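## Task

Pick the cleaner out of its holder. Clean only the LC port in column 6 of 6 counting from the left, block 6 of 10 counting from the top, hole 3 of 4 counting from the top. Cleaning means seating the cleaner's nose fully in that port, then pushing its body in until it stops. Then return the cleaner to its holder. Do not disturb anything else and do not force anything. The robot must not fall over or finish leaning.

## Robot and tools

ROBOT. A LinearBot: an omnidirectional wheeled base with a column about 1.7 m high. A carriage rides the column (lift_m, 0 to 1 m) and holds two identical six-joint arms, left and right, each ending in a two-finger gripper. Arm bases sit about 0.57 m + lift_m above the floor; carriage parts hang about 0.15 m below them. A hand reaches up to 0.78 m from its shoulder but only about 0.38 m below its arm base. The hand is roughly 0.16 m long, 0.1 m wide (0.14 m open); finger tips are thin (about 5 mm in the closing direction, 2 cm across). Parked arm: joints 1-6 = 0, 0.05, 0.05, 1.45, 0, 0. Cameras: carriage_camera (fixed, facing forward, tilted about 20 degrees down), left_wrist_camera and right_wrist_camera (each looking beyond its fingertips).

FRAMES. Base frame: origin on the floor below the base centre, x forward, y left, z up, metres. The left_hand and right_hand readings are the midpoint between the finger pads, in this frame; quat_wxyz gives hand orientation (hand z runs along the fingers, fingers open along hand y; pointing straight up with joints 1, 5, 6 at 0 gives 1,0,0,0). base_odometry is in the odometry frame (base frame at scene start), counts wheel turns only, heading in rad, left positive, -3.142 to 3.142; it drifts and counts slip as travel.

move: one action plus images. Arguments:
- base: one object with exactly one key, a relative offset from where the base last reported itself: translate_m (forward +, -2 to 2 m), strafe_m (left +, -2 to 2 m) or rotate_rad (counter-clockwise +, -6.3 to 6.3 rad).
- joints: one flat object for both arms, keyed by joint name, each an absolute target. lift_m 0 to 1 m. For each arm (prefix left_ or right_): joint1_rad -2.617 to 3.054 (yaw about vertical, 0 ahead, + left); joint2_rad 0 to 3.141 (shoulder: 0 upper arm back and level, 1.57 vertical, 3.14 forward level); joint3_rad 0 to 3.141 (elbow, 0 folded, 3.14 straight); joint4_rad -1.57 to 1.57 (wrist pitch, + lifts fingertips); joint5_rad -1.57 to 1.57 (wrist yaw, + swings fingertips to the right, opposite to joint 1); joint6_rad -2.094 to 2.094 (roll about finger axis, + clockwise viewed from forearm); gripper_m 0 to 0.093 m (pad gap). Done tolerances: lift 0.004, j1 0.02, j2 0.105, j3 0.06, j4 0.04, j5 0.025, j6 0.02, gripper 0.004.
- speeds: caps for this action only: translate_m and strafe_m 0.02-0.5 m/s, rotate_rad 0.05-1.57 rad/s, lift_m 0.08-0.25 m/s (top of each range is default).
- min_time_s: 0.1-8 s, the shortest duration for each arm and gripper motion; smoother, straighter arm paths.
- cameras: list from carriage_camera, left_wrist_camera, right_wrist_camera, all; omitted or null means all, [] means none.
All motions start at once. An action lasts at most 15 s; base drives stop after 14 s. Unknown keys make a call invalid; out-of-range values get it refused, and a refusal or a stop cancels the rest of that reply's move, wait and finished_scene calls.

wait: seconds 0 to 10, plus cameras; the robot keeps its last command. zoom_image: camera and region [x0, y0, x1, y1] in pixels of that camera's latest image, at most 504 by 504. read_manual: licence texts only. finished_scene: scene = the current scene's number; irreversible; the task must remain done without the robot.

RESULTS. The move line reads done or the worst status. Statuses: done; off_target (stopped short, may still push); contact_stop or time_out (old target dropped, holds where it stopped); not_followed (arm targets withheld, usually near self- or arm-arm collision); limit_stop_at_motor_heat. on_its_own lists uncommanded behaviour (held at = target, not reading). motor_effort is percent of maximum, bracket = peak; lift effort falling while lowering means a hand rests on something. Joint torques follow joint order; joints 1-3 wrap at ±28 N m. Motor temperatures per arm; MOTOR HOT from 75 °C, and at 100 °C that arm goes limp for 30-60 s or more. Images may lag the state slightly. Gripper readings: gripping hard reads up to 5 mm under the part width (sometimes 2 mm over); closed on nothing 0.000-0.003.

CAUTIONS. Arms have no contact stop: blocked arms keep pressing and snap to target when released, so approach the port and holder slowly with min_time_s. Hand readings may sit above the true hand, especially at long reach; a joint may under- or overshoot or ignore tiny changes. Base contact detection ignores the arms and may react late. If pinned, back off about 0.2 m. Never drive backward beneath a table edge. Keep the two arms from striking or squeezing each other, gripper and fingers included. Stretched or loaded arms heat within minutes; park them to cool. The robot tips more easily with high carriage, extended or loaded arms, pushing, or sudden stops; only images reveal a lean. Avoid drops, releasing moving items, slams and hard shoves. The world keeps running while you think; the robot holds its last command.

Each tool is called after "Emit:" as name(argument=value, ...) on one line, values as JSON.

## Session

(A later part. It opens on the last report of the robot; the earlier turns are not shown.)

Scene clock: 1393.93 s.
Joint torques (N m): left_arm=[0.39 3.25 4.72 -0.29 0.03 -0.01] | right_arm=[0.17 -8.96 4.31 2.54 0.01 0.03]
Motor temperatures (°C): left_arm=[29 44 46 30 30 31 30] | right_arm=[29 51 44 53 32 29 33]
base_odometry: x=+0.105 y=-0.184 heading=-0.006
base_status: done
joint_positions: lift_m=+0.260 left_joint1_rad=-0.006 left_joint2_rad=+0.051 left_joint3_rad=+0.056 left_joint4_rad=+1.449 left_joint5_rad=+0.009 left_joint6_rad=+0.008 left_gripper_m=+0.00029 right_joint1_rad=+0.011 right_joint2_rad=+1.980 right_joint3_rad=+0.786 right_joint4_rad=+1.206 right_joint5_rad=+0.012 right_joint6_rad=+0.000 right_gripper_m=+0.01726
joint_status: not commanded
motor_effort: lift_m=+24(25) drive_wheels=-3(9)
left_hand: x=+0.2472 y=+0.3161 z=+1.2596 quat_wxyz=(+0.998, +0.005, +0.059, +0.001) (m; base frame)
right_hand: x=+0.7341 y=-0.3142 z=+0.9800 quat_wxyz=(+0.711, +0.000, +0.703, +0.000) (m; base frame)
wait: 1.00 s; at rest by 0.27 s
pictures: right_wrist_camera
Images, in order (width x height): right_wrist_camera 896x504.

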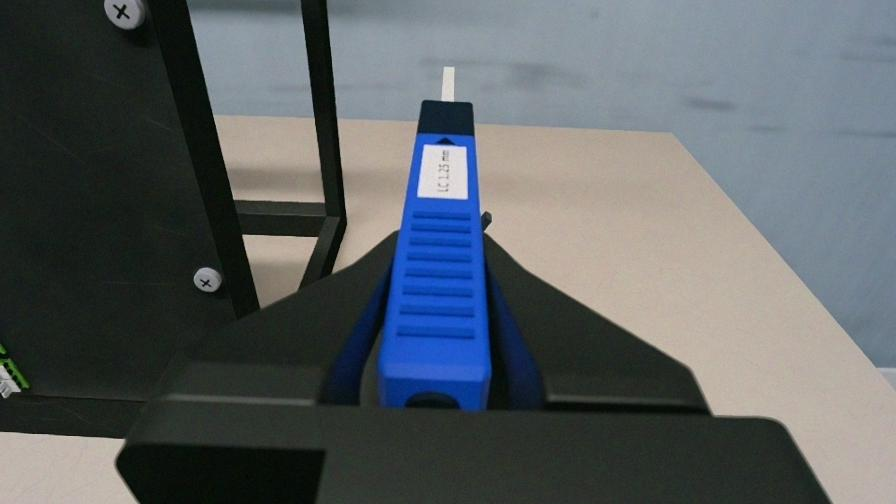

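Emit:
move(joints={"lift_m": 0.235}, speeds={"lift_m": 0.08}, cameras=[])

Emit:
wait(seconds=1, cameras=["right_wrist_camera"])

Emit:
zoom_image(camera="right_wrist_camera", region=[350, 50, 550, 350])

Scene clock: 1401.37 s.
Joint torques (N m): left_arm=[0.39 3.29 4.75 -0.29 0.03 -0.01] | right_arm=[0.21 -8.88 4.57 2.48 0.01 0.02]
Motor temperatures (°C): left_arm=[29 43 46 30 30 31 30] | right_arm=[29 51 44 53 32 29 33]
move: done
base_odometry: x=+0.105 y=-0.184 heading=-0.006
base_status: not commanded
joint_positions: lift_m=+0.235 left_joint1_rad=-0.006 left_joint2_rad=+0.051 left_joint3_rad=+0.056 left_joint4_rad=+1.449 left_joint5_rad=+0.009 left_joint6_rad=+0.008 left_gripper_m=+0.00029 right_joint1_rad=+0.011 right_joint2_rad=+1.980 right_joint3_rad=+0.782 right_joint4_rad=+1.212 right_joint5_rad=+0.012 right_joint6_rad=+0.000 right_gripper_m=+0.01726
joint_status: all done
motor_effort: lift_m=+20(21) drive_wheels=-3(3)
left_hand: x=+0.2472 y=+0.3161 z=+1.2351 quat_wxyz=(+0.998, +0.005, +0.059, +0.001) (m; base frame)
right_hand: x=+0.7333 y=-0.3142 z=+0.9557 quat_wxyz=(+0.712, +0.000, +0.702, +0.000) (m; base frame)
pictures: none
No camera images: "cameras" was empty.

Scene clock: 1402.37 s.
Joint torques (N m): left_arm=[0.36 3.28 4.72 -0.28 0.04 -0.01] | right_arm=[0.17 -8.96 4.56 2.48 0.02 0.03]
Motor temperatures (°C): left_arm=[29 43 46 30 30 31 30] | right_arm=[29 51 44 53 32 29 33]
base_odometry: x=+0.105 y=-0.184 heading=-0.006
base_status: not commanded
joint_positions: lift_m=+0.235 left_joint1_rad=-0.006 left_joint2_rad=+0.051 left_joint3_rad=+0.056 left_joint4_rad=+1.449 left_joint5_rad=+0.009 left_joint6_rad=+0.008 left_gripper_m=+0.00029 right_joint1_rad=+0.011 right_joint2_rad=+1.980 right_joint3_rad=+0.782 right_joint4_rad=+1.212 right_joint5_rad=+0.012 right_joint6_rad=+0.000 right_gripper_m=+0.01726
joint_status: all done
motor_effort: lift_m=+20(21) drive_wheels=-3(3)
left_hand: x=+0.2472 y=+0.3161 z=+1.2351 quat_wxyz=(+0.998, +0.005, +0.059, +0.001) (m; base frame)
right_hand: x=+0.7333 y=-0.3142 z=+0.9557 quat_wxyz=(+0.712, +0.000, +0.702, +0.000) (m; base frame)
wait: 1.00 s; at rest by 0.27 s
pictures: right_wrist_camera
Images, in order (width x height): right_wrist_camera 896x504.

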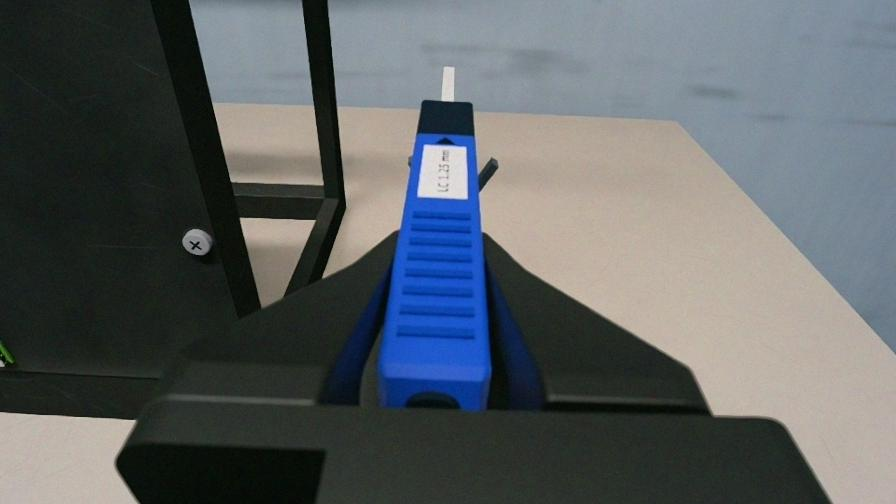

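Scaled by 1.680 from the camera's 896x504 image, which has a finer 1280x720 frame.

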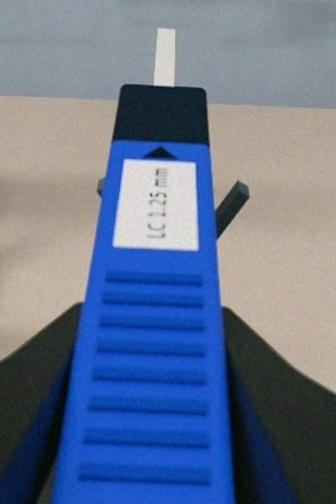

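Emit:
zoom_image(camera="right_wrist_camera", region=[395, 55, 515, 185])

Scaled by 3.877 from the camera's 896x504 image, which has a finer 1280x720 frame.

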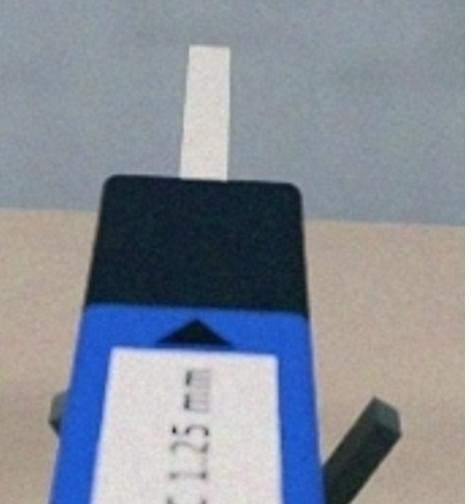

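Emit:
move(base={"strafe_m": -0.005}, speeds={"strafe_m": 0.03}, cameras=[])

Emit:
wait(seconds=1, cameras=["right_wrist_camera"])

Emit:
zoom_image(camera="right_wrist_camera", region=[395, 55, 515, 185])

Scene clock: 1412.43 s.
Joint torques (N m): left_arm=[0.31 3.29 4.75 -0.28 0.04 -0.02] | right_arm=[0.28 -8.95 4.59 2.47 0 0.02]
Motor temperatures (°C): left_arm=[29 43 46 30 30 31 30] | right_arm=[29 51 43 52 32 29 33]
move: done
base_odometry: x=+0.105 y=-0.189 heading=-0.006
base_status: done
joint_positions: lift_m=+0.235 left_joint1_rad=-0.005 left_joint2_rad=+0.051 left_joint3_rad=+0.056 left_joint4_rad=+1.449 left_joint5_rad=+0.009 left_joint6_rad=+0.008 left_gripper_m=+0.00029 right_joint1_rad=+0.009 right_joint2_rad=+1.980 right_joint3_rad=+0.782 right_joint4_rad=+1.212 right_joint5_rad=+0.013 right_joint6_rad=+0.000 right_gripper_m=+0.01726
joint_status: not commanded
motor_effort: lift_m=+21(21) drive_wheels=+2(5)
left_hand: x=+0.2472 y=+0.3161 z=+1.2351 quat_wxyz=(+0.998, +0.005, +0.059, +0.001) (m; base frame)
right_hand: x=+0.7333 y=-0.3152 z=+0.9557 quat_wxyz=(+0.712, +0.001, +0.702, -0.001) (m; base frame)
pictures: none
No camera images: "cameras" was empty.

Scene clock: 1413.43 s.
Joint torques (N m): left_arm=[0.32 3.25 4.71 -0.28 0.04 -0.01] | right_arm=[0.31 -8.94 4.56 2.48 0 0.02]
Motor temperatures (°C): left_arm=[29 43 46 30 30 31 30] | right_arm=[29 51 43 52 32 29 33]
base_odometry: x=+0.105 y=-0.189 heading=-0.006
base_status: done
joint_positions: lift_m=+0.235 left_joint1_rad=-0.005 left_joint2_rad=+0.051 left_joint3_rad=+0.056 left_joint4_rad=+1.449 left_joint5_rad=+0.009 left_joint6_rad=+0.008 left_gripper_m=+0.00029 right_joint1_rad=+0.009 right_joint2_rad=+1.980 right_joint3_rad=+0.782 right_joint4_rad=+1.212 right_joint5_rad=+0.013 right_joint6_rad=+0.000 right_gripper_m=+0.01726
joint_status: not commanded
motor_effort: lift_m=+20(21) drive_wheels=+2(5)
left_hand: x=+0.2472 y=+0.3161 z=+1.2351 quat_wxyz=(+0.998, +0.005, +0.059, +0.001) (m; base frame)
right_hand: x=+0.7333 y=-0.3152 z=+0.9557 quat_wxyz=(+0.712, +0.001, +0.702, -0.001) (m; base frame)
wait: 1.00 s; at rest by 0.27 s
pictures: right_wrist_camera
Images, in order (width x height): right_wrist_camera 896x504.

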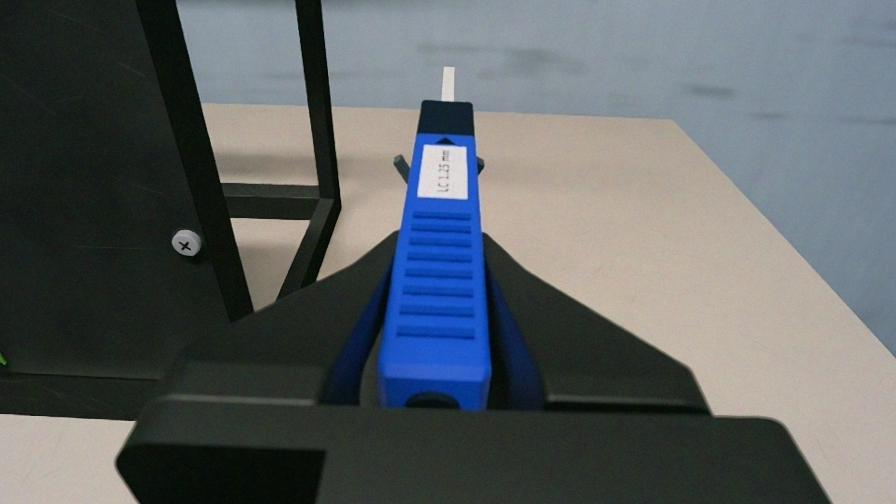

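Scaled by 3.877 from the camera's 896x504 image, which has a finer 1280x720 frame.

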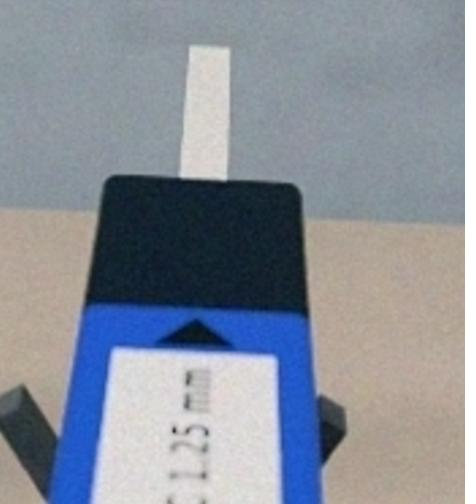

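Emit:
move(joints={"right_joint1_rad": 0.020, "right_joint5_rad": 0.025, "lift_m": 0.225}, min_time_s=1, speeds={"lift_m": 0.08}, cameras=[])

Emit:
wait(seconds=1, cameras=["right_wrist_camera"])

Emit:
zoom_image(camera="right_wrist_camera", region=[385, 55, 515, 185])

Scene clock: 1421.73 s.
Joint torques (N m): left_arm=[0.28 3.3 4.78 -0.29 0.03 -0.03] | right_arm=[0.75 -8.91 4.63 2.48 0.07 0.02]
Motor temperatures (°C): left_arm=[29 43 46 30 30 31 30] | right_arm=[29 51 43 51 32 29 33]
move: done
base_odometry: x=+0.105 y=-0.189 heading=-0.006
base_status: not commanded
joint_positions: lift_m=+0.225 left_joint1_rad=-0.005 left_joint2_rad=+0.051 left_joint3_rad=+0.056 left_joint4_rad=+1.449 left_joint5_rad=+0.009 left_joint6_rad=+0.008 left_gripper_m=+0.00029 right_joint1_rad=+0.014 right_joint2_rad=+1.980 right_joint3_rad=+0.781 right_joint4_rad=+1.213 right_joint5_rad=+0.016 right_joint6_rad=+0.000 right_gripper_m=+0.01726
joint_status: all done
motor_effort: lift_m=+20(21) drive_wheels=+1(3)
left_hand: x=+0.2472 y=+0.3161 z=+1.2251 quat_wxyz=(+0.998, +0.005, +0.059, +0.001) (m; base frame)
right_hand: x=+0.7330 y=-0.3135 z=+0.9455 quat_wxyz=(+0.712, +0.001, +0.702, -0.001) (m; base frame)
pictures: none
No camera images: "cameras" was empty.

Scene clock: 1422.73 s.
Joint torques (N m): left_arm=[0.28 3.29 4.81 -0.29 0.02 -0.02] | right_arm=[0.76 -8.94 4.67 2.46 0.07 0.03]
Motor temperatures (°C): left_arm=[29 43 46 30 30 31 30] | right_arm=[29 51 43 51 32 29 33]
base_odometry: x=+0.105 y=-0.189 heading=-0.006
base_status: not commanded
joint_positions: lift_m=+0.225 left_joint1_rad=-0.005 left_joint2_rad=+0.051 left_joint3_rad=+0.056 left_joint4_rad=+1.449 left_joint5_rad=+0.009 left_joint6_rad=+0.008 left_gripper_m=+0.00029 right_joint1_rad=+0.014 right_joint2_rad=+1.980 right_joint3_rad=+0.781 right_joint4_rad=+1.213 right_joint5_rad=+0.016 right_joint6_rad=+0.000 right_gripper_m=+0.01726
joint_status: all done
motor_effort: lift_m=+20(21) drive_wheels=+1(3)
left_hand: x=+0.2472 y=+0.3161 z=+1.2251 quat_wxyz=(+0.998, +0.005, +0.059, +0.001) (m; base frame)
right_hand: x=+0.7330 y=-0.3135 z=+0.9455 quat_wxyz=(+0.712, +0.001, +0.702, -0.001) (m; base frame)
wait: 1.00 s; at rest by 0.27 s
pictures: right_wrist_camera
Images, in order (width x height): right_wrist_camera 896x504.

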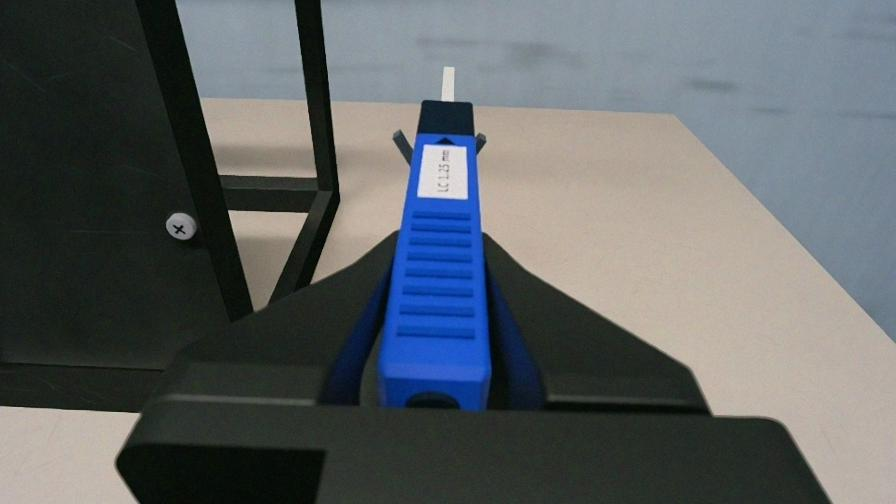

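Scaled by 3.877 from the camera's 896x504 image, which has a finer 1280x720 frame.

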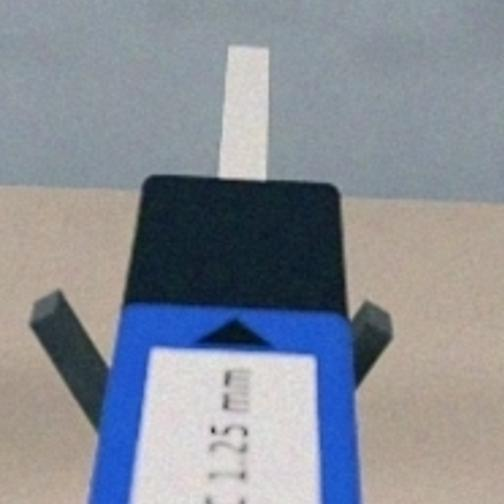

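Emit:
move(joints={"right_joint1_rad": 0.026, "right_joint5_rad": 0.031, "lift_m": 0.218}, min_time_s=1, speeds={"lift_m": 0.08}, cameras=[])

Emit:
wait(seconds=1, cameras=["right_wrist_camera"])

Emit:
zoom_image(camera="right_wrist_camera", region=[385, 55, 515, 185])

Emit:
zoom_image(camera="right_wrist_camera", region=[350, 160, 550, 290])

Scene clock: 1430.33 s.
Joint torques (N m): left_arm=[0.34 3.26 4.74 -0.3 0.03 -0.03] | right_arm=[0.7 -8.91 4.72 2.46 0.08 0.02]
Motor temperatures (°C): left_arm=[29 43 46 30 30 31 30] | right_arm=[29 51 43 51 32 29 33]
move: done
base_odometry: x=+0.105 y=-0.189 heading=-0.006
base_status: not commanded
joint_positions: lift_m=+0.218 left_joint1_rad=-0.005 left_joint2_rad=+0.051 left_joint3_rad=+0.056 left_joint4_rad=+1.449 left_joint5_rad=+0.009 left_joint6_rad=+0.008 left_gripper_m=+0.00029 right_joint1_rad=+0.020 right_joint2_rad=+1.980 right_joint3_rad=+0.780 right_joint4_rad=+1.213 right_joint5_rad=+0.022 right_joint6_rad=+0.000 right_gripper_m=+0.01726
joint_status: all done
motor_effort: lift_m=+20(21) drive_wheels=+1(3)
left_hand: x=+0.2472 y=+0.3161 z=+1.2181 quat_wxyz=(+0.998, +0.005, +0.059, +0.001) (m; base frame)
right_hand: x=+0.7328 y=-0.3114 z=+0.9381 quat_wxyz=(+0.712, +0.001, +0.702, -0.001) (m; base frame)
pictures: none
No camera images: "cameras" was empty.

Scene clock: 1431.33 s.
Joint torques (N m): left_arm=[0.29 3.28 4.72 -0.28 0.03 -0.01] | right_arm=[0.75 -8.94 4.75 2.46 0.07 0.02]
Motor temperatures (°C): left_arm=[29 43 45 30 30 31 30] | right_arm=[29 51 43 51 32 29 33]
base_odometry: x=+0.105 y=-0.189 heading=-0.006
base_status: not commanded
joint_positions: lift_m=+0.218 left_joint1_rad=-0.005 left_joint2_rad=+0.051 left_joint3_rad=+0.056 left_joint4_rad=+1.449 left_joint5_rad=+0.009 left_joint6_rad=+0.008 left_gripper_m=+0.00029 right_joint1_rad=+0.020 right_joint2_rad=+1.980 right_joint3_rad=+0.780 right_joint4_rad=+1.213 right_joint5_rad=+0.022 right_joint6_rad=+0.000 right_gripper_m=+0.01726
joint_status: all done
motor_effort: lift_m=+20(21) drive_wheels=+1(3)
left_hand: x=+0.2472 y=+0.3161 z=+1.2181 quat_wxyz=(+0.998, +0.005, +0.059, +0.001) (m; base frame)
right_hand: x=+0.7328 y=-0.3114 z=+0.9381 quat_wxyz=(+0.712, +0.001, +0.702, -0.001) (m; base frame)
wait: 1.00 s; at rest by 0.27 s
pictures: right_wrist_camera
Images, in order (width x height): right_wrist_camera 896x504.

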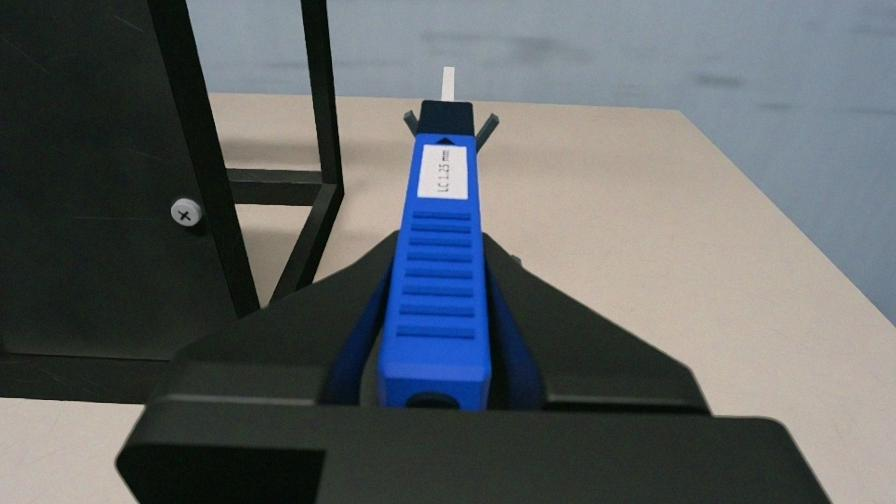

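Scaled by 3.877 from the camera's 896x504 image, which has a finer 1280x720 frame.

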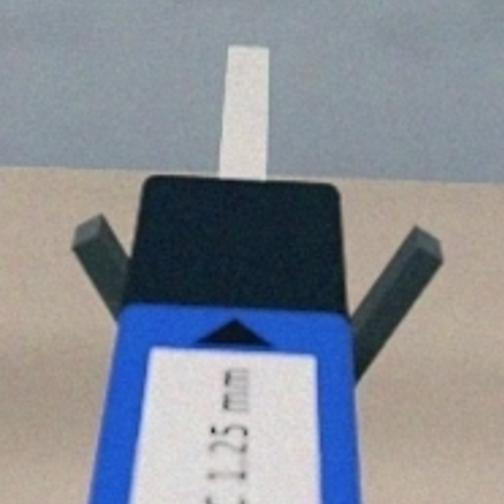

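Scaled by 2.520 from the camera's 896x504 image, which has a finer 1280x720 frame.

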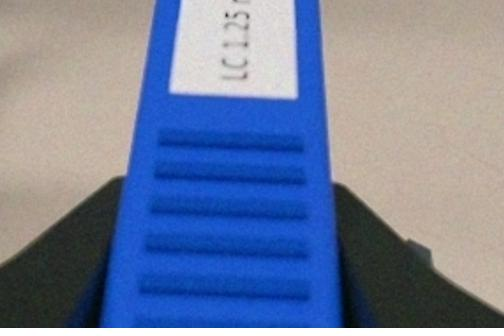

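Emit:
move(joints={"right_joint1_rad": 0.014, "right_joint5_rad": 0.017}, min_time_s=1, cameras=[])

Emit:
wait(seconds=1.5, cameras=["right_wrist_camera"])

Emit:
zoom_image(camera="right_wrist_camera", region=[385, 55, 515, 185])

Scene clock: 1437.37 s.
Joint torques (N m): left_arm=[0.35 3.28 4.7 -0.27 0.03 -0.03] | right_arm=[-0.36 -8.95 4.72 2.46 -0.1 0.02]
Motor temperatures (°C): left_arm=[29 43 45 30 30 31 30] | right_arm=[29 51 43 51 32 29 33]
move: done
base_odometry: x=+0.105 y=-0.189 heading=-0.006
base_status: not commanded
joint_positions: lift_m=+0.218 left_joint1_rad=-0.005 left_joint2_rad=+0.051 left_joint3_rad=+0.056 left_joint4_rad=+1.449 left_joint5_rad=+0.009 left_joint6_rad=+0.008 left_gripper_m=+0.00029 right_joint1_rad=+0.020 right_joint2_rad=+1.980 right_joint3_rad=+0.780 right_joint4_rad=+1.213 right_joint5_rad=+0.022 right_joint6_rad=+0.000 right_gripper_m=+0.01726
joint_status: all done
motor_effort: lift_m=+20(20) drive_wheels=+1(1)
left_hand: x=+0.2472 y=+0.3161 z=+1.2181 quat_wxyz=(+0.998, +0.005, +0.059, +0.001) (m; base frame)
right_hand: x=+0.7328 y=-0.3114 z=+0.9381 quat_wxyz=(+0.712, +0.001, +0.702, -0.001) (m; base frame)
pictures: none
No camera images: "cameras" was empty.

Scene clock: 1438.87 s.
Joint torques (N m): left_arm=[0.27 3.3 4.72 -0.28 0.04 -0.01] | right_arm=[-0.35 -8.96 4.75 2.46 -0.1 0.03]
Motor temperatures (°C): left_arm=[29 43 45 30 30 31 30] | right_arm=[29 51 43 51 32 29 33]
base_odometry: x=+0.105 y=-0.189 heading=-0.006
base_status: not commanded
joint_positions: lift_m=+0.218 left_joint1_rad=-0.005 left_joint2_rad=+0.051 left_joint3_rad=+0.056 left_joint4_rad=+1.449 left_joint5_rad=+0.009 left_joint6_rad=+0.008 left_gripper_m=+0.00029 right_joint1_rad=+0.020 right_joint2_rad=+1.980 right_joint3_rad=+0.780 right_joint4_rad=+1.213 right_joint5_rad=+0.022 right_joint6_rad=+0.000 right_gripper_m=+0.01726
joint_status: all done
motor_effort: lift_m=+20(20) drive_wheels=+1(1)
left_hand: x=+0.2472 y=+0.3161 z=+1.2181 quat_wxyz=(+0.998, +0.005, +0.059, +0.001) (m; base frame)
right_hand: x=+0.7328 y=-0.3114 z=+0.9381 quat_wxyz=(+0.712, +0.001, +0.702, -0.001) (m; base frame)
wait: 1.50 s; at rest by 0.27 s
pictures: right_wrist_camera
Images, in order (width x height): right_wrist_camera 896x504.

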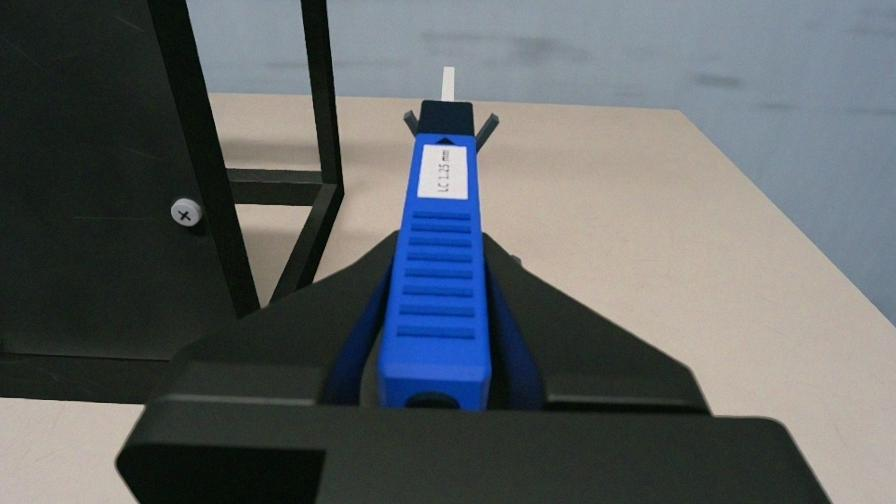

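Scaled by 3.877 from the camera's 896x504 image, which has a finer 1280x720 frame.

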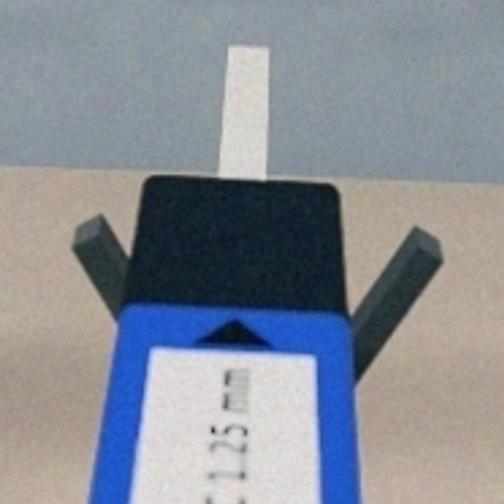

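Emit:
move(joints={"right_joint1_rad": 0.009, "right_joint5_rad": 0.011}, min_time_s=1, cameras=[])

Emit:
wait(seconds=1.5, cameras=["right_wrist_camera"])

Emit:
zoom_image(camera="right_wrist_camera", region=[385, 55, 515, 185])

Scene clock: 1443.23 s.
Joint torques (N m): left_arm=[0.28 3.26 4.72 -0.29 0.04 -0.02] | right_arm=[-0.4 -8.94 4.74 2.46 -0.14 0.03]
Motor temperatures (°C): left_arm=[29 43 45 30 30 31 30] | right_arm=[29 52 43 51 32 29 33]
move: done
base_odometry: x=+0.105 y=-0.189 heading=-0.006
base_status: not commanded
joint_positions: lift_m=+0.218 left_joint1_rad=-0.005 left_joint2_rad=+0.051 left_joint3_rad=+0.056 left_joint4_rad=+1.449 left_joint5_rad=+0.009 left_joint6_rad=+0.008 left_gripper_m=+0.00029 right_joint1_rad=+0.015 right_joint2_rad=+1.980 right_joint3_rad=+0.780 right_joint4_rad=+1.213 right_joint5_rad=+0.019 right_joint6_rad=+0.000 right_gripper_m=+0.01726
joint_status: all done
motor_effort: lift_m=+20(20) drive_wheels=+1(1)
left_hand: x=+0.2472 y=+0.3161 z=+1.2181 quat_wxyz=(+0.998, +0.005, +0.059, +0.001) (m; base frame)
right_hand: x=+0.7328 y=-0.3133 z=+0.9381 quat_wxyz=(+0.712, +0.001, +0.702, -0.001) (m; base frame)
pictures: none
No camera images: "cameras" was empty.

Scene clock: 1444.73 s.
Joint torques (N m): left_arm=[0.32 3.29 4.77 -0.27 0.03 -0.01] | right_arm=[-0.39 -8.91 4.74 2.46 -0.13 0.03]
Motor temperatures (°C): left_arm=[29 43 45 30 30 31 30] | right_arm=[29 52 43 51 32 29 33]
base_odometry: x=+0.105 y=-0.189 heading=-0.006
base_status: not commanded
joint_positions: lift_m=+0.218 left_joint1_rad=-0.005 left_joint2_rad=+0.051 left_joint3_rad=+0.056 left_joint4_rad=+1.449 left_joint5_rad=+0.009 left_joint6_rad=+0.008 left_gripper_m=+0.00029 right_joint1_rad=+0.015 right_joint2_rad=+1.980 right_joint3_rad=+0.780 right_joint4_rad=+1.213 right_joint5_rad=+0.019 right_joint6_rad=+0.000 right_gripper_m=+0.01726
joint_status: all done
motor_effort: lift_m=+20(20) drive_wheels=+1(1)
left_hand: x=+0.2472 y=+0.3161 z=+1.2181 quat_wxyz=(+0.998, +0.005, +0.059, +0.001) (m; base frame)
right_hand: x=+0.7328 y=-0.3133 z=+0.9381 quat_wxyz=(+0.712, +0.001, +0.702, -0.001) (m; base frame)
wait: 1.50 s; at rest by 0.27 s
pictures: right_wrist_camera
Images, in order (width x height): right_wrist_camera 896x504.

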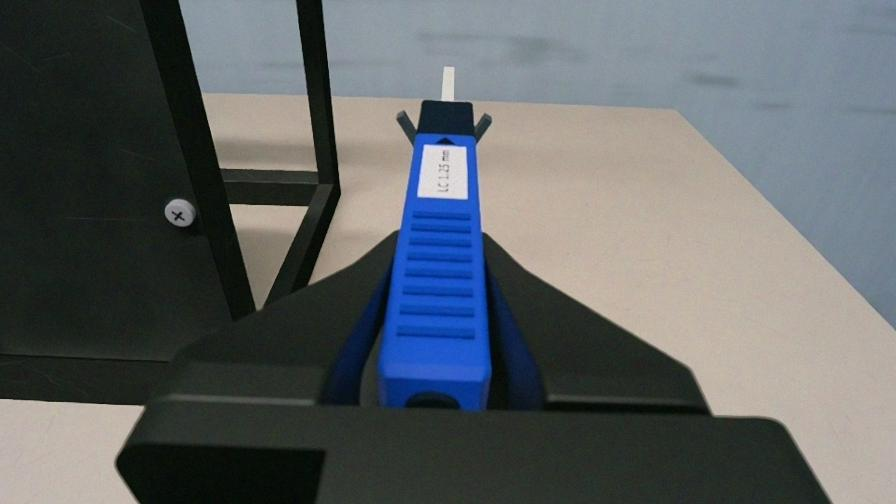

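Scaled by 3.877 from the camera's 896x504 image, which has a finer 1280x720 frame.

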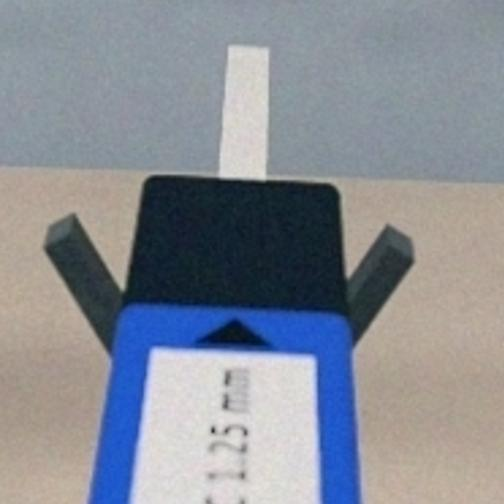

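Emit:
move(joints={"right_joint5_rad": 0.006}, min_time_s=1, cameras=[])

Emit:
wait(seconds=1.2, cameras=["right_wrist_camera"])

Emit:
zoom_image(camera="right_wrist_camera", region=[385, 55, 515, 185])

Scene clock: 1449.93 s.
Joint torques (N m): left_arm=[0.25 3.32 4.77 -0.29 0.03 -0.01] | right_arm=[-0.36 -8.95 4.77 2.46 -0.15 0.03]
Motor temperatures (°C): left_arm=[29 43 45 30 30 31 30] | right_arm=[29 52 44 50 32 29 33]
move: done
base_odometry: x=+0.105 y=-0.189 heading=-0.006
base_status: not commanded
joint_positions: lift_m=+0.218 left_joint1_rad=-0.005 left_joint2_rad=+0.051 left_joint3_rad=+0.056 left_joint4_rad=+1.449 left_joint5_rad=+0.009 left_joint6_rad=+0.008 left_gripper_m=+0.00029 right_joint1_rad=+0.015 right_joint2_rad=+1.980 right_joint3_rad=+0.780 right_joint4_rad=+1.213 right_joint5_rad=+0.015 right_joint6_rad=+0.000 right_gripper_m=+0.01726
joint_status: all done
motor_effort: lift_m=+20(20) drive_wheels=+1(1)
left_hand: x=+0.2472 y=+0.3161 z=+1.2181 quat_wxyz=(+0.998, +0.005, +0.059, +0.001) (m; base frame)
right_hand: x=+0.7328 y=-0.3126 z=+0.9381 quat_wxyz=(+0.712, +0.000, +0.702, +0.000) (m; base frame)
pictures: none
No camera images: "cameras" was empty.

Scene clock: 1451.13 s.
Joint torques (N m): left_arm=[0.29 3.26 4.77 -0.29 0.03 -0.02] | right_arm=[-0.4 -8.94 4.75 2.46 -0.15 0.03]
Motor temperatures (°C): left_arm=[29 43 45 30 30 31 30] | right_arm=[29 52 44 50 32 29 33]
base_odometry: x=+0.105 y=-0.189 heading=-0.006
base_status: not commanded
joint_positions: lift_m=+0.218 left_joint1_rad=-0.005 left_joint2_rad=+0.051 left_joint3_rad=+0.056 left_joint4_rad=+1.449 left_joint5_rad=+0.009 left_joint6_rad=+0.008 left_gripper_m=+0.00029 right_joint1_rad=+0.015 right_joint2_rad=+1.980 right_joint3_rad=+0.780 right_joint4_rad=+1.213 right_joint5_rad=+0.015 right_joint6_rad=+0.000 right_gripper_m=+0.01726
joint_status: all done
motor_effort: lift_m=+20(20) drive_wheels=+1(1)
left_hand: x=+0.2472 y=+0.3161 z=+1.2181 quat_wxyz=(+0.998, +0.005, +0.059, +0.001) (m; base frame)
right_hand: x=+0.7328 y=-0.3126 z=+0.9381 quat_wxyz=(+0.712, +0.000, +0.702, +0.000) (m; base frame)
wait: 1.20 s; at rest by 0.27 s
pictures: right_wrist_camera
Images, in order (width x height): right_wrist_camera 896x504.

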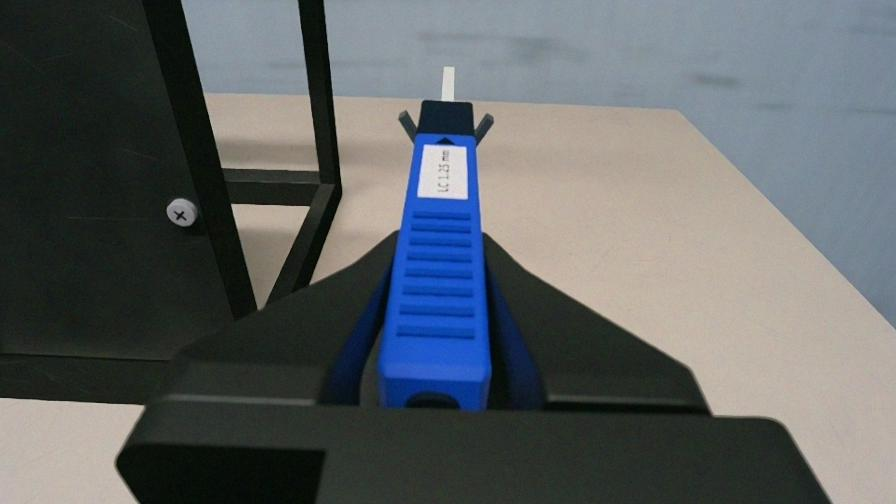

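Scaled by 3.877 from the camera's 896x504 image, which has a finer 1280x720 frame.

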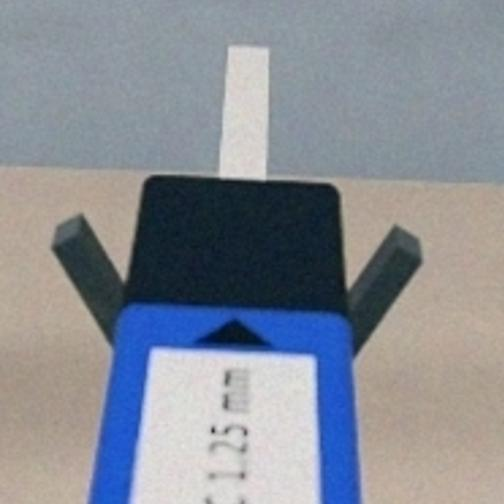

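Emit:
move(joints={"lift_m": 0.211}, speeds={"lift_m": 0.08}, cameras=[])

Emit:
wait(seconds=1.2, cameras=["right_wrist_camera"])

Emit:
zoom_image(camera="right_wrist_camera", region=[385, 55, 515, 185])

Emit:
zoom_image(camera="right_wrist_camera", region=[350, 150, 550, 270])

Scene clock: 1454.60 s.
Joint torques (N m): left_arm=[0.29 3.32 4.72 -0.28 0.04 -0.02] | right_arm=[-0.4 -8.94 4.78 2.4 -0.13 0.03]
Motor temperatures (°C): left_arm=[29 43 45 30 30 31 30] | right_arm=[29 52 44 50 32 29 33]
move: done
base_odometry: x=+0.105 y=-0.189 heading=-0.006
base_status: not commanded
joint_positions: lift_m=+0.211 left_joint1_rad=-0.005 left_joint2_rad=+0.051 left_joint3_rad=+0.056 left_joint4_rad=+1.449 left_joint5_rad=+0.009 left_joint6_rad=+0.008 left_gripper_m=+0.00029 right_joint1_rad=+0.015 right_joint2_rad=+1.980 right_joint3_rad=+0.779 right_joint4_rad=+1.219 right_joint5_rad=+0.013 right_joint6_rad=+0.000 right_gripper_m=+0.01726
joint_status: all done
motor_effort: lift_m=+20(21) drive_wheels=-2(3)
left_hand: x=+0.2472 y=+0.3161 z=+1.2112 quat_wxyz=(+0.998, +0.005, +0.059, +0.001) (m; base frame)
right_hand: x=+0.7327 y=-0.3123 z=+0.9325 quat_wxyz=(+0.714, -0.001, +0.700, +0.001) (m; base frame)
pictures: none
No camera images: "cameras" was empty.

Scene clock: 1455.80 s.
Joint torques (N m): left_arm=[0.25 3.28 4.75 -0.29 0.03 -0.02] | right_arm=[-0.4 -8.91 4.79 2.39 -0.12 0.03]
Motor temperatures (°C): left_arm=[29 43 45 30 30 31 30] | right_arm=[29 52 44 51 32 29 33]
base_odometry: x=+0.105 y=-0.189 heading=-0.006
base_status: not commanded
joint_positions: lift_m=+0.211 left_joint1_rad=-0.005 left_joint2_rad=+0.051 left_joint3_rad=+0.056 left_joint4_rad=+1.449 left_joint5_rad=+0.009 left_joint6_rad=+0.008 left_gripper_m=+0.00029 right_joint1_rad=+0.015 right_joint2_rad=+1.980 right_joint3_rad=+0.779 right_joint4_rad=+1.219 right_joint5_rad=+0.013 right_joint6_rad=+0.000 right_gripper_m=+0.01726
joint_status: all done
motor_effort: lift_m=+20(21) drive_wheels=+1(3)
left_hand: x=+0.2472 y=+0.3161 z=+1.2112 quat_wxyz=(+0.998, +0.005, +0.059, +0.001) (m; base frame)
right_hand: x=+0.7327 y=-0.3123 z=+0.9325 quat_wxyz=(+0.714, -0.001, +0.700, +0.001) (m; base frame)
wait: 1.20 s; at rest by 0.27 s
pictures: right_wrist_camera
Images, in order (width x height): right_wrist_camera 896x504.

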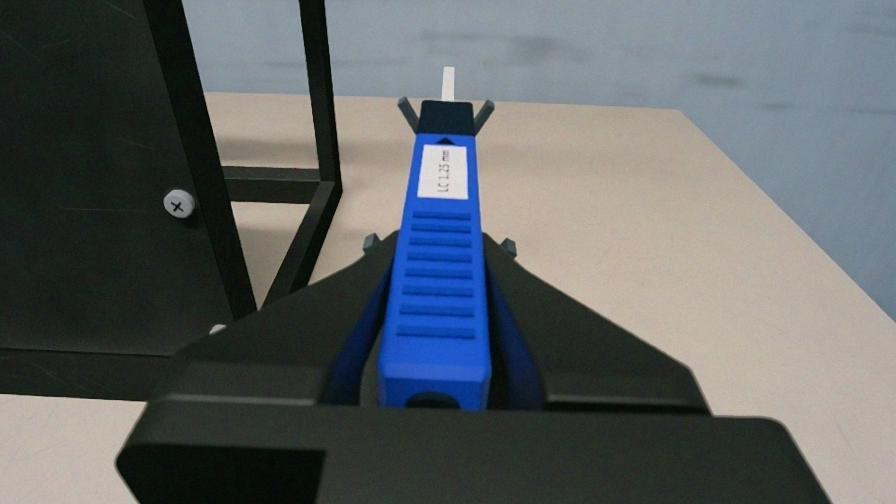

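Scaled by 3.877 from the camera's 896x504 image, which has a finer 1280x720 frame.

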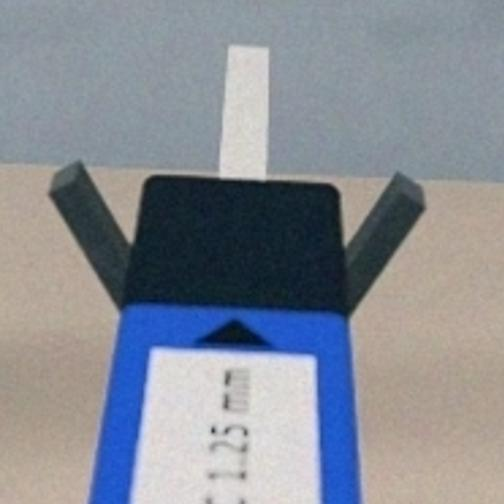

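Scaled by 2.520 from the camera's 896x504 image, which has a finer 1280x720 frame.

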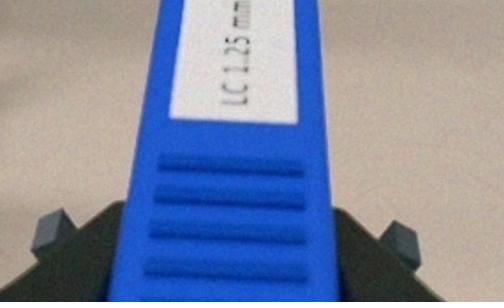

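Emit:
move(joints={"right_joint4_rad": 1.196, "right_joint3_rad": 0.776}, min_time_s=1, cameras=[])

Emit:
move(joints={"right_joint4_rad": 1.210, "right_joint3_rad": 0.778}, min_time_s=1, cameras=[])

Emit:
wait(seconds=1.2, cameras=["right_wrist_camera"])

Emit:
zoom_image(camera="right_wrist_camera", region=[385, 55, 515, 185])

Emit:
zoom_image(camera="right_wrist_camera", region=[350, 150, 550, 270])

Scene clock: 1467.97 s.
Joint torques (N m): left_arm=[0.29 3.23 4.75 -0.28 0.03 -0.01] | right_arm=[-0.39 -8.92 4.63 2.14 -0.12 0.02]
Motor temperatures (°C): left_arm=[29 43 45 30 30 31 30] | right_arm=[29 52 44 52 32 29 33]
move: done
base_odometry: x=+0.105 y=-0.189 heading=-0.006
base_status: not commanded
joint_positions: lift_m=+0.211 left_joint1_rad=-0.005 left_joint2_rad=+0.051 left_joint3_rad=+0.056 left_joint4_rad=+1.449 left_joint5_rad=+0.009 left_joint6_rad=+0.008 left_gripper_m=+0.00029 right_joint1_rad=+0.015 right_joint2_rad=+1.980 right_joint3_rad=+0.779 right_joint4_rad=+1.219 right_joint5_rad=+0.013 right_joint6_rad=+0.000 right_gripper_m=+0.01726
joint_status: all done
motor_effort: lift_m=+20(20) drive_wheels=+1(1)
left_hand: x=+0.2472 y=+0.3161 z=+1.2112 quat_wxyz=(+0.998, +0.005, +0.059, +0.001) (m; base frame)
right_hand: x=+0.7327 y=-0.3123 z=+0.9323 quat_wxyz=(+0.713, -0.001, +0.701, +0.001) (m; base frame)
pictures: none
No camera images: "cameras" was empty.

Scene clock: 1469.27 s.
Joint torques (N m): left_arm=[0.27 3.29 4.71 -0.3 0.04 -0.01] | right_arm=[-0.39 -8.92 4.77 2.29 -0.12 0.02]
Motor temperatures (°C): left_arm=[29 43 45 30 30 31 30] | right_arm=[29 52 44 52 32 29 33]
move: done
base_odometry: x=+0.105 y=-0.189 heading=-0.006
base_status: not commanded
joint_positions: lift_m=+0.211 left_joint1_rad=-0.005 left_joint2_rad=+0.051 left_joint3_rad=+0.056 left_joint4_rad=+1.449 left_joint5_rad=+0.009 left_joint6_rad=+0.008 left_gripper_m=+0.00029 right_joint1_rad=+0.015 right_joint2_rad=+1.980 right_joint3_rad=+0.779 right_joint4_rad=+1.219 right_joint5_rad=+0.013 right_joint6_rad=+0.000 right_gripper_m=+0.01726
joint_status: all done
motor_effort: lift_m=+20(20) drive_wheels=+1(1)
left_hand: x=+0.2472 y=+0.3161 z=+1.2112 quat_wxyz=(+0.998, +0.005, +0.059, +0.001) (m; base frame)
right_hand: x=+0.7327 y=-0.3123 z=+0.9323 quat_wxyz=(+0.713, -0.001, +0.701, +0.001) (m; base frame)
pictures: none
No camera images: "cameras" was empty.

Scene clock: 1470.47 s.
Joint torques (N m): left_arm=[0.34 3.3 4.75 -0.29 0.03 -0.02] | right_arm=[-0.39 -8.94 4.77 2.28 -0.13 0.01]
Motor temperatures (°C): left_arm=[29 43 45 30 30 31 30] | right_arm=[29 52 44 52 32 29 33]
base_odometry: x=+0.105 y=-0.189 heading=-0.006
base_status: not commanded
joint_positions: lift_m=+0.211 left_joint1_rad=-0.005 left_joint2_rad=+0.051 left_joint3_rad=+0.056 left_joint4_rad=+1.449 left_joint5_rad=+0.009 left_joint6_rad=+0.008 left_gripper_m=+0.00029 right_joint1_rad=+0.015 right_joint2_rad=+1.980 right_joint3_rad=+0.779 right_joint4_rad=+1.219 right_joint5_rad=+0.013 right_joint6_rad=+0.000 right_gripper_m=+0.01726
joint_status: all done
motor_effort: lift_m=+20(20) drive_wheels=+1(1)
left_hand: x=+0.2472 y=+0.3161 z=+1.2112 quat_wxyz=(+0.998, +0.005, +0.059, +0.001) (m; base frame)
right_hand: x=+0.7327 y=-0.3123 z=+0.9323 quat_wxyz=(+0.713, -0.001, +0.701, +0.001) (m; base frame)
wait: 1.20 s; at rest by 0.27 s
pictures: right_wrist_camera
Images, in order (width x height): right_wrist_camera 896x504.

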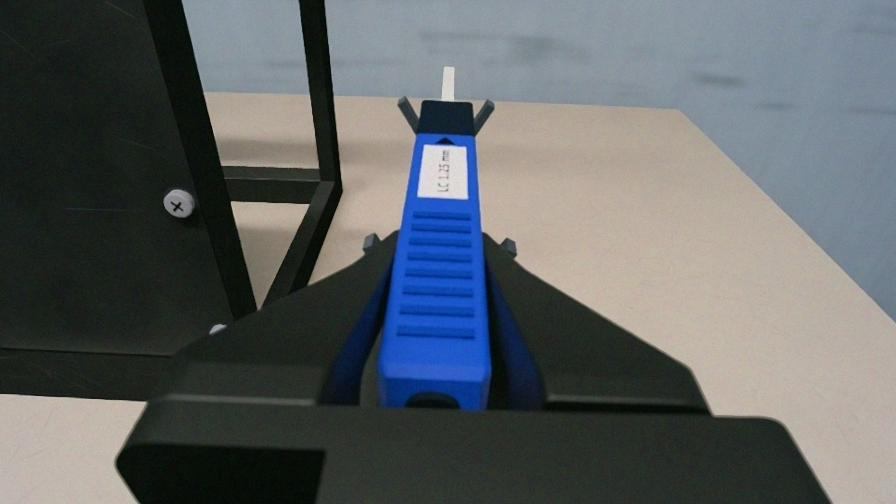

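Scaled by 3.877 from the camera's 896x504 image, which has a finer 1280x720 frame.

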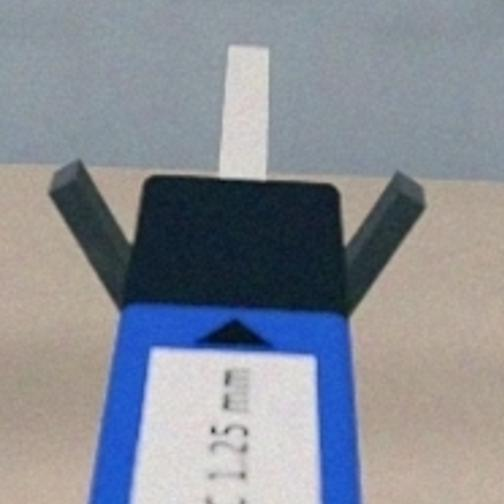

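Scaled by 2.520 from the camera's 896x504 image, which has a finer 1280x720 frame.

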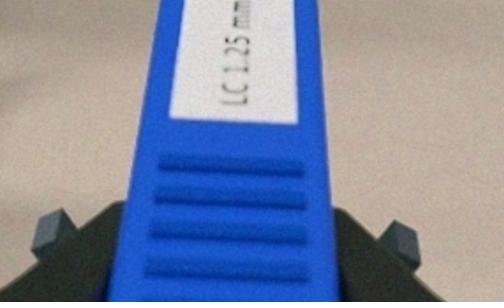

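Emit:
move(joints={"right_joint4_rad": 1.180}, min_time_s=1, cameras=[])

Scene clock: 1474.07 s.
Joint torques (N m): left_arm=[0.25 3.32 4.81 -0.28 0.03 -0.01] | right_arm=[-0.42 -8.92 4.78 1.99 -0.13 0.03]
Motor temperatures (°C): left_arm=[29 42 45 30 30 31 30] | right_arm=[29 52 44 52 32 29 33]
move: done
base_odometry: x=+0.105 y=-0.189 heading=-0.006
base_status: not commanded
joint_positions: lift_m=+0.211 left_joint1_rad=-0.005 left_joint2_rad=+0.051 left_joint3_rad=+0.056 left_joint4_rad=+1.449 left_joint5_rad=+0.009 left_joint6_rad=+0.008 left_gripper_m=+0.00029 right_joint1_rad=+0.015 right_joint2_rad=+1.980 right_joint3_rad=+0.779 right_joint4_rad=+1.218 right_joint5_rad=+0.013 right_joint6_rad=+0.000 right_gripper_m=+0.01726
joint_status: all done
motor_effort: lift_m=+20(20) drive_wheels=+1(1)
left_hand: x=+0.2472 y=+0.3161 z=+1.2112 quat_wxyz=(+0.998, +0.005, +0.059, +0.001) (m; base frame)
right_hand: x=+0.7327 y=-0.3123 z=+0.9320 quat_wxyz=(+0.713, -0.001, +0.701, +0.001) (m; base frame)
pictures: none
No camera images: "cameras" was empty.

Emit:
move(joints={"right_joint4_rad": 1.172}, min_time_s=1, cameras=[])

Scene clock: 1476.17 s.
Joint torques (N m): left_arm=[0.4 3.25 4.71 -0.28 0.03 0] | right_arm=[-0.4 -8.95 4.79 1.92 -0.12 0.03]
Motor temperatures (°C): left_arm=[29 42 45 30 30 31 30] | right_arm=[29 52 44 51 32 29 33]
move: off_target
base_odometry: x=+0.105 y=-0.189 heading=-0.006
base_status: not commanded
joint_positions: lift_m=+0.211 left_joint1_rad=-0.005 left_joint2_rad=+0.051 left_joint3_rad=+0.056 left_joint4_rad=+1.449 left_joint5_rad=+0.009 left_joint6_rad=+0.008 left_gripper_m=+0.00029 right_joint1_rad=+0.015 right_joint2_rad=+1.980 right_joint3_rad=+0.779 right_joint4_rad=+1.217 right_joint5_rad=+0.013 right_joint6_rad=+0.000 right_gripper_m=+0.01726
joint_status: right_joint4_rad off_target (ended at +1.217, target +1.172)
motor_effort: lift_m=+20(20) drive_wheels=+1(1)
left_hand: x=+0.2472 y=+0.3161 z=+1.2112 quat_wxyz=(+0.998, +0.005, +0.059, +0.001) (m; base frame)
right_hand: x=+0.7327 y=-0.3123 z=+0.9318 quat_wxyz=(+0.713, -0.001, +0.701, +0.001) (m; base frame)
pictures: none
No camera images: "cameras" was empty.

Emit:
move(joints={"right_joint4_rad": 1.200, "lift_m": 0.217}, min_time_s=0.5, cameras=[])

Emit:
wait(seconds=1.2, cameras=["right_wrist_camera"])

Emit:
zoom_image(camera="right_wrist_camera", region=[385, 55, 515, 185])

Scene clock: 1500.23 s.
Joint torques (N m): left_arm=[0.28 3.29 4.72 -0.28 0.03 -0.03] | right_arm=[-0.35 -8.92 4.77 2.39 -0.12 0.02]
Motor temperatures (°C): left_arm=[29 42 45 30 30 31 30] | right_arm=[29 52 44 49 32 29 33]
move: done
base_odometry: x=+0.105 y=-0.189 heading=-0.006
base_status: not commanded
joint_positions: lift_m=+0.217 left_joint1_rad=-0.005 left_joint2_rad=+0.051 left_joint3_rad=+0.056 left_joint4_rad=+1.449 left_joint5_rad=+0.009 left_joint6_rad=+0.008 left_gripper_m=+0.00029 right_joint1_rad=+0.015 right_joint2_rad=+1.980 right_joint3_rad=+0.779 right_joint4_rad=+1.199 right_joint5_rad=+0.013 right_joint6_rad=+0.000 right_gripper_m=+0.01726
joint_status: all done
motor_effort: lift_m=+25(29) drive_wheels=+1(3)
left_hand: x=+0.2471 y=+0.3161 z=+1.2166 quat_wxyz=(+0.998, +0.005, +0.059, +0.001) (m; base frame)
right_hand: x=+0.7327 y=-0.3123 z=+0.9328 quat_wxyz=(+0.706, -0.001, +0.708, +0.001) (m; base frame)
pictures: none
No camera images: "cameras" was empty.

Scene clock: 1501.43 s.
Joint torques (N m): left_arm=[0.31 3.3 4.74 -0.28 0.04 -0.02] | right_arm=[-0.39 -8.94 4.78 2.39 -0.13 0.03]
Motor temperatures (°C): left_arm=[29 42 45 30 30 31 30] | right_arm=[29 52 44 49 32 29 33]
base_odometry: x=+0.105 y=-0.189 heading=-0.006
base_status: not commanded
joint_positions: lift_m=+0.217 left_joint1_rad=-0.005 left_joint2_rad=+0.051 left_joint3_rad=+0.056 left_joint4_rad=+1.449 left_joint5_rad=+0.009 left_joint6_rad=+0.008 left_gripper_m=+0.00029 right_joint1_rad=+0.015 right_joint2_rad=+1.980 right_joint3_rad=+0.779 right_joint4_rad=+1.199 right_joint5_rad=+0.013 right_joint6_rad=+0.000 right_gripper_m=+0.01726
joint_status: all done
motor_effort: lift_m=+25(29) drive_wheels=+1(3)
left_hand: x=+0.2471 y=+0.3161 z=+1.2166 quat_wxyz=(+0.998, +0.005, +0.059, +0.001) (m; base frame)
right_hand: x=+0.7327 y=-0.3123 z=+0.9328 quat_wxyz=(+0.706, -0.001, +0.708, +0.001) (m; base frame)
wait: 1.20 s; at rest by 0.27 s
pictures: right_wrist_camera
Images, in order (width x height): right_wrist_camera 896x504.

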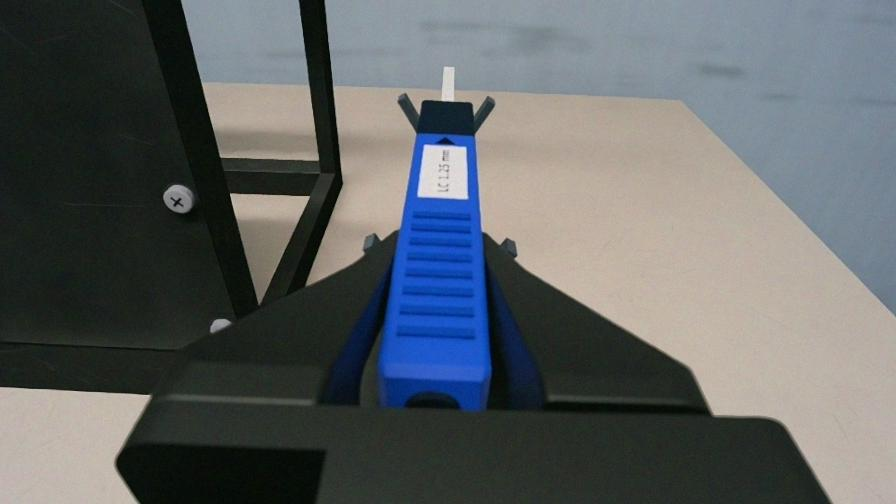

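Scaled by 3.877 from the camera's 896x504 image, which has a finer 1280x720 frame.

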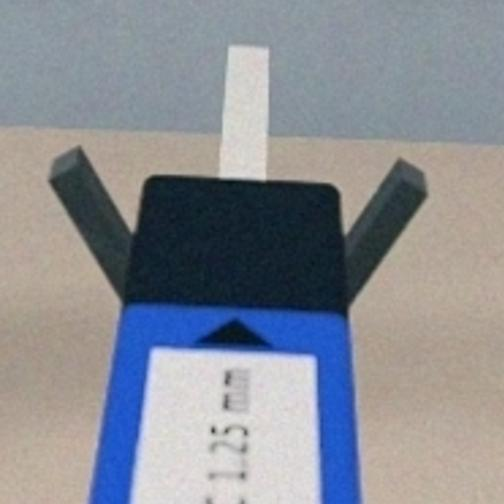

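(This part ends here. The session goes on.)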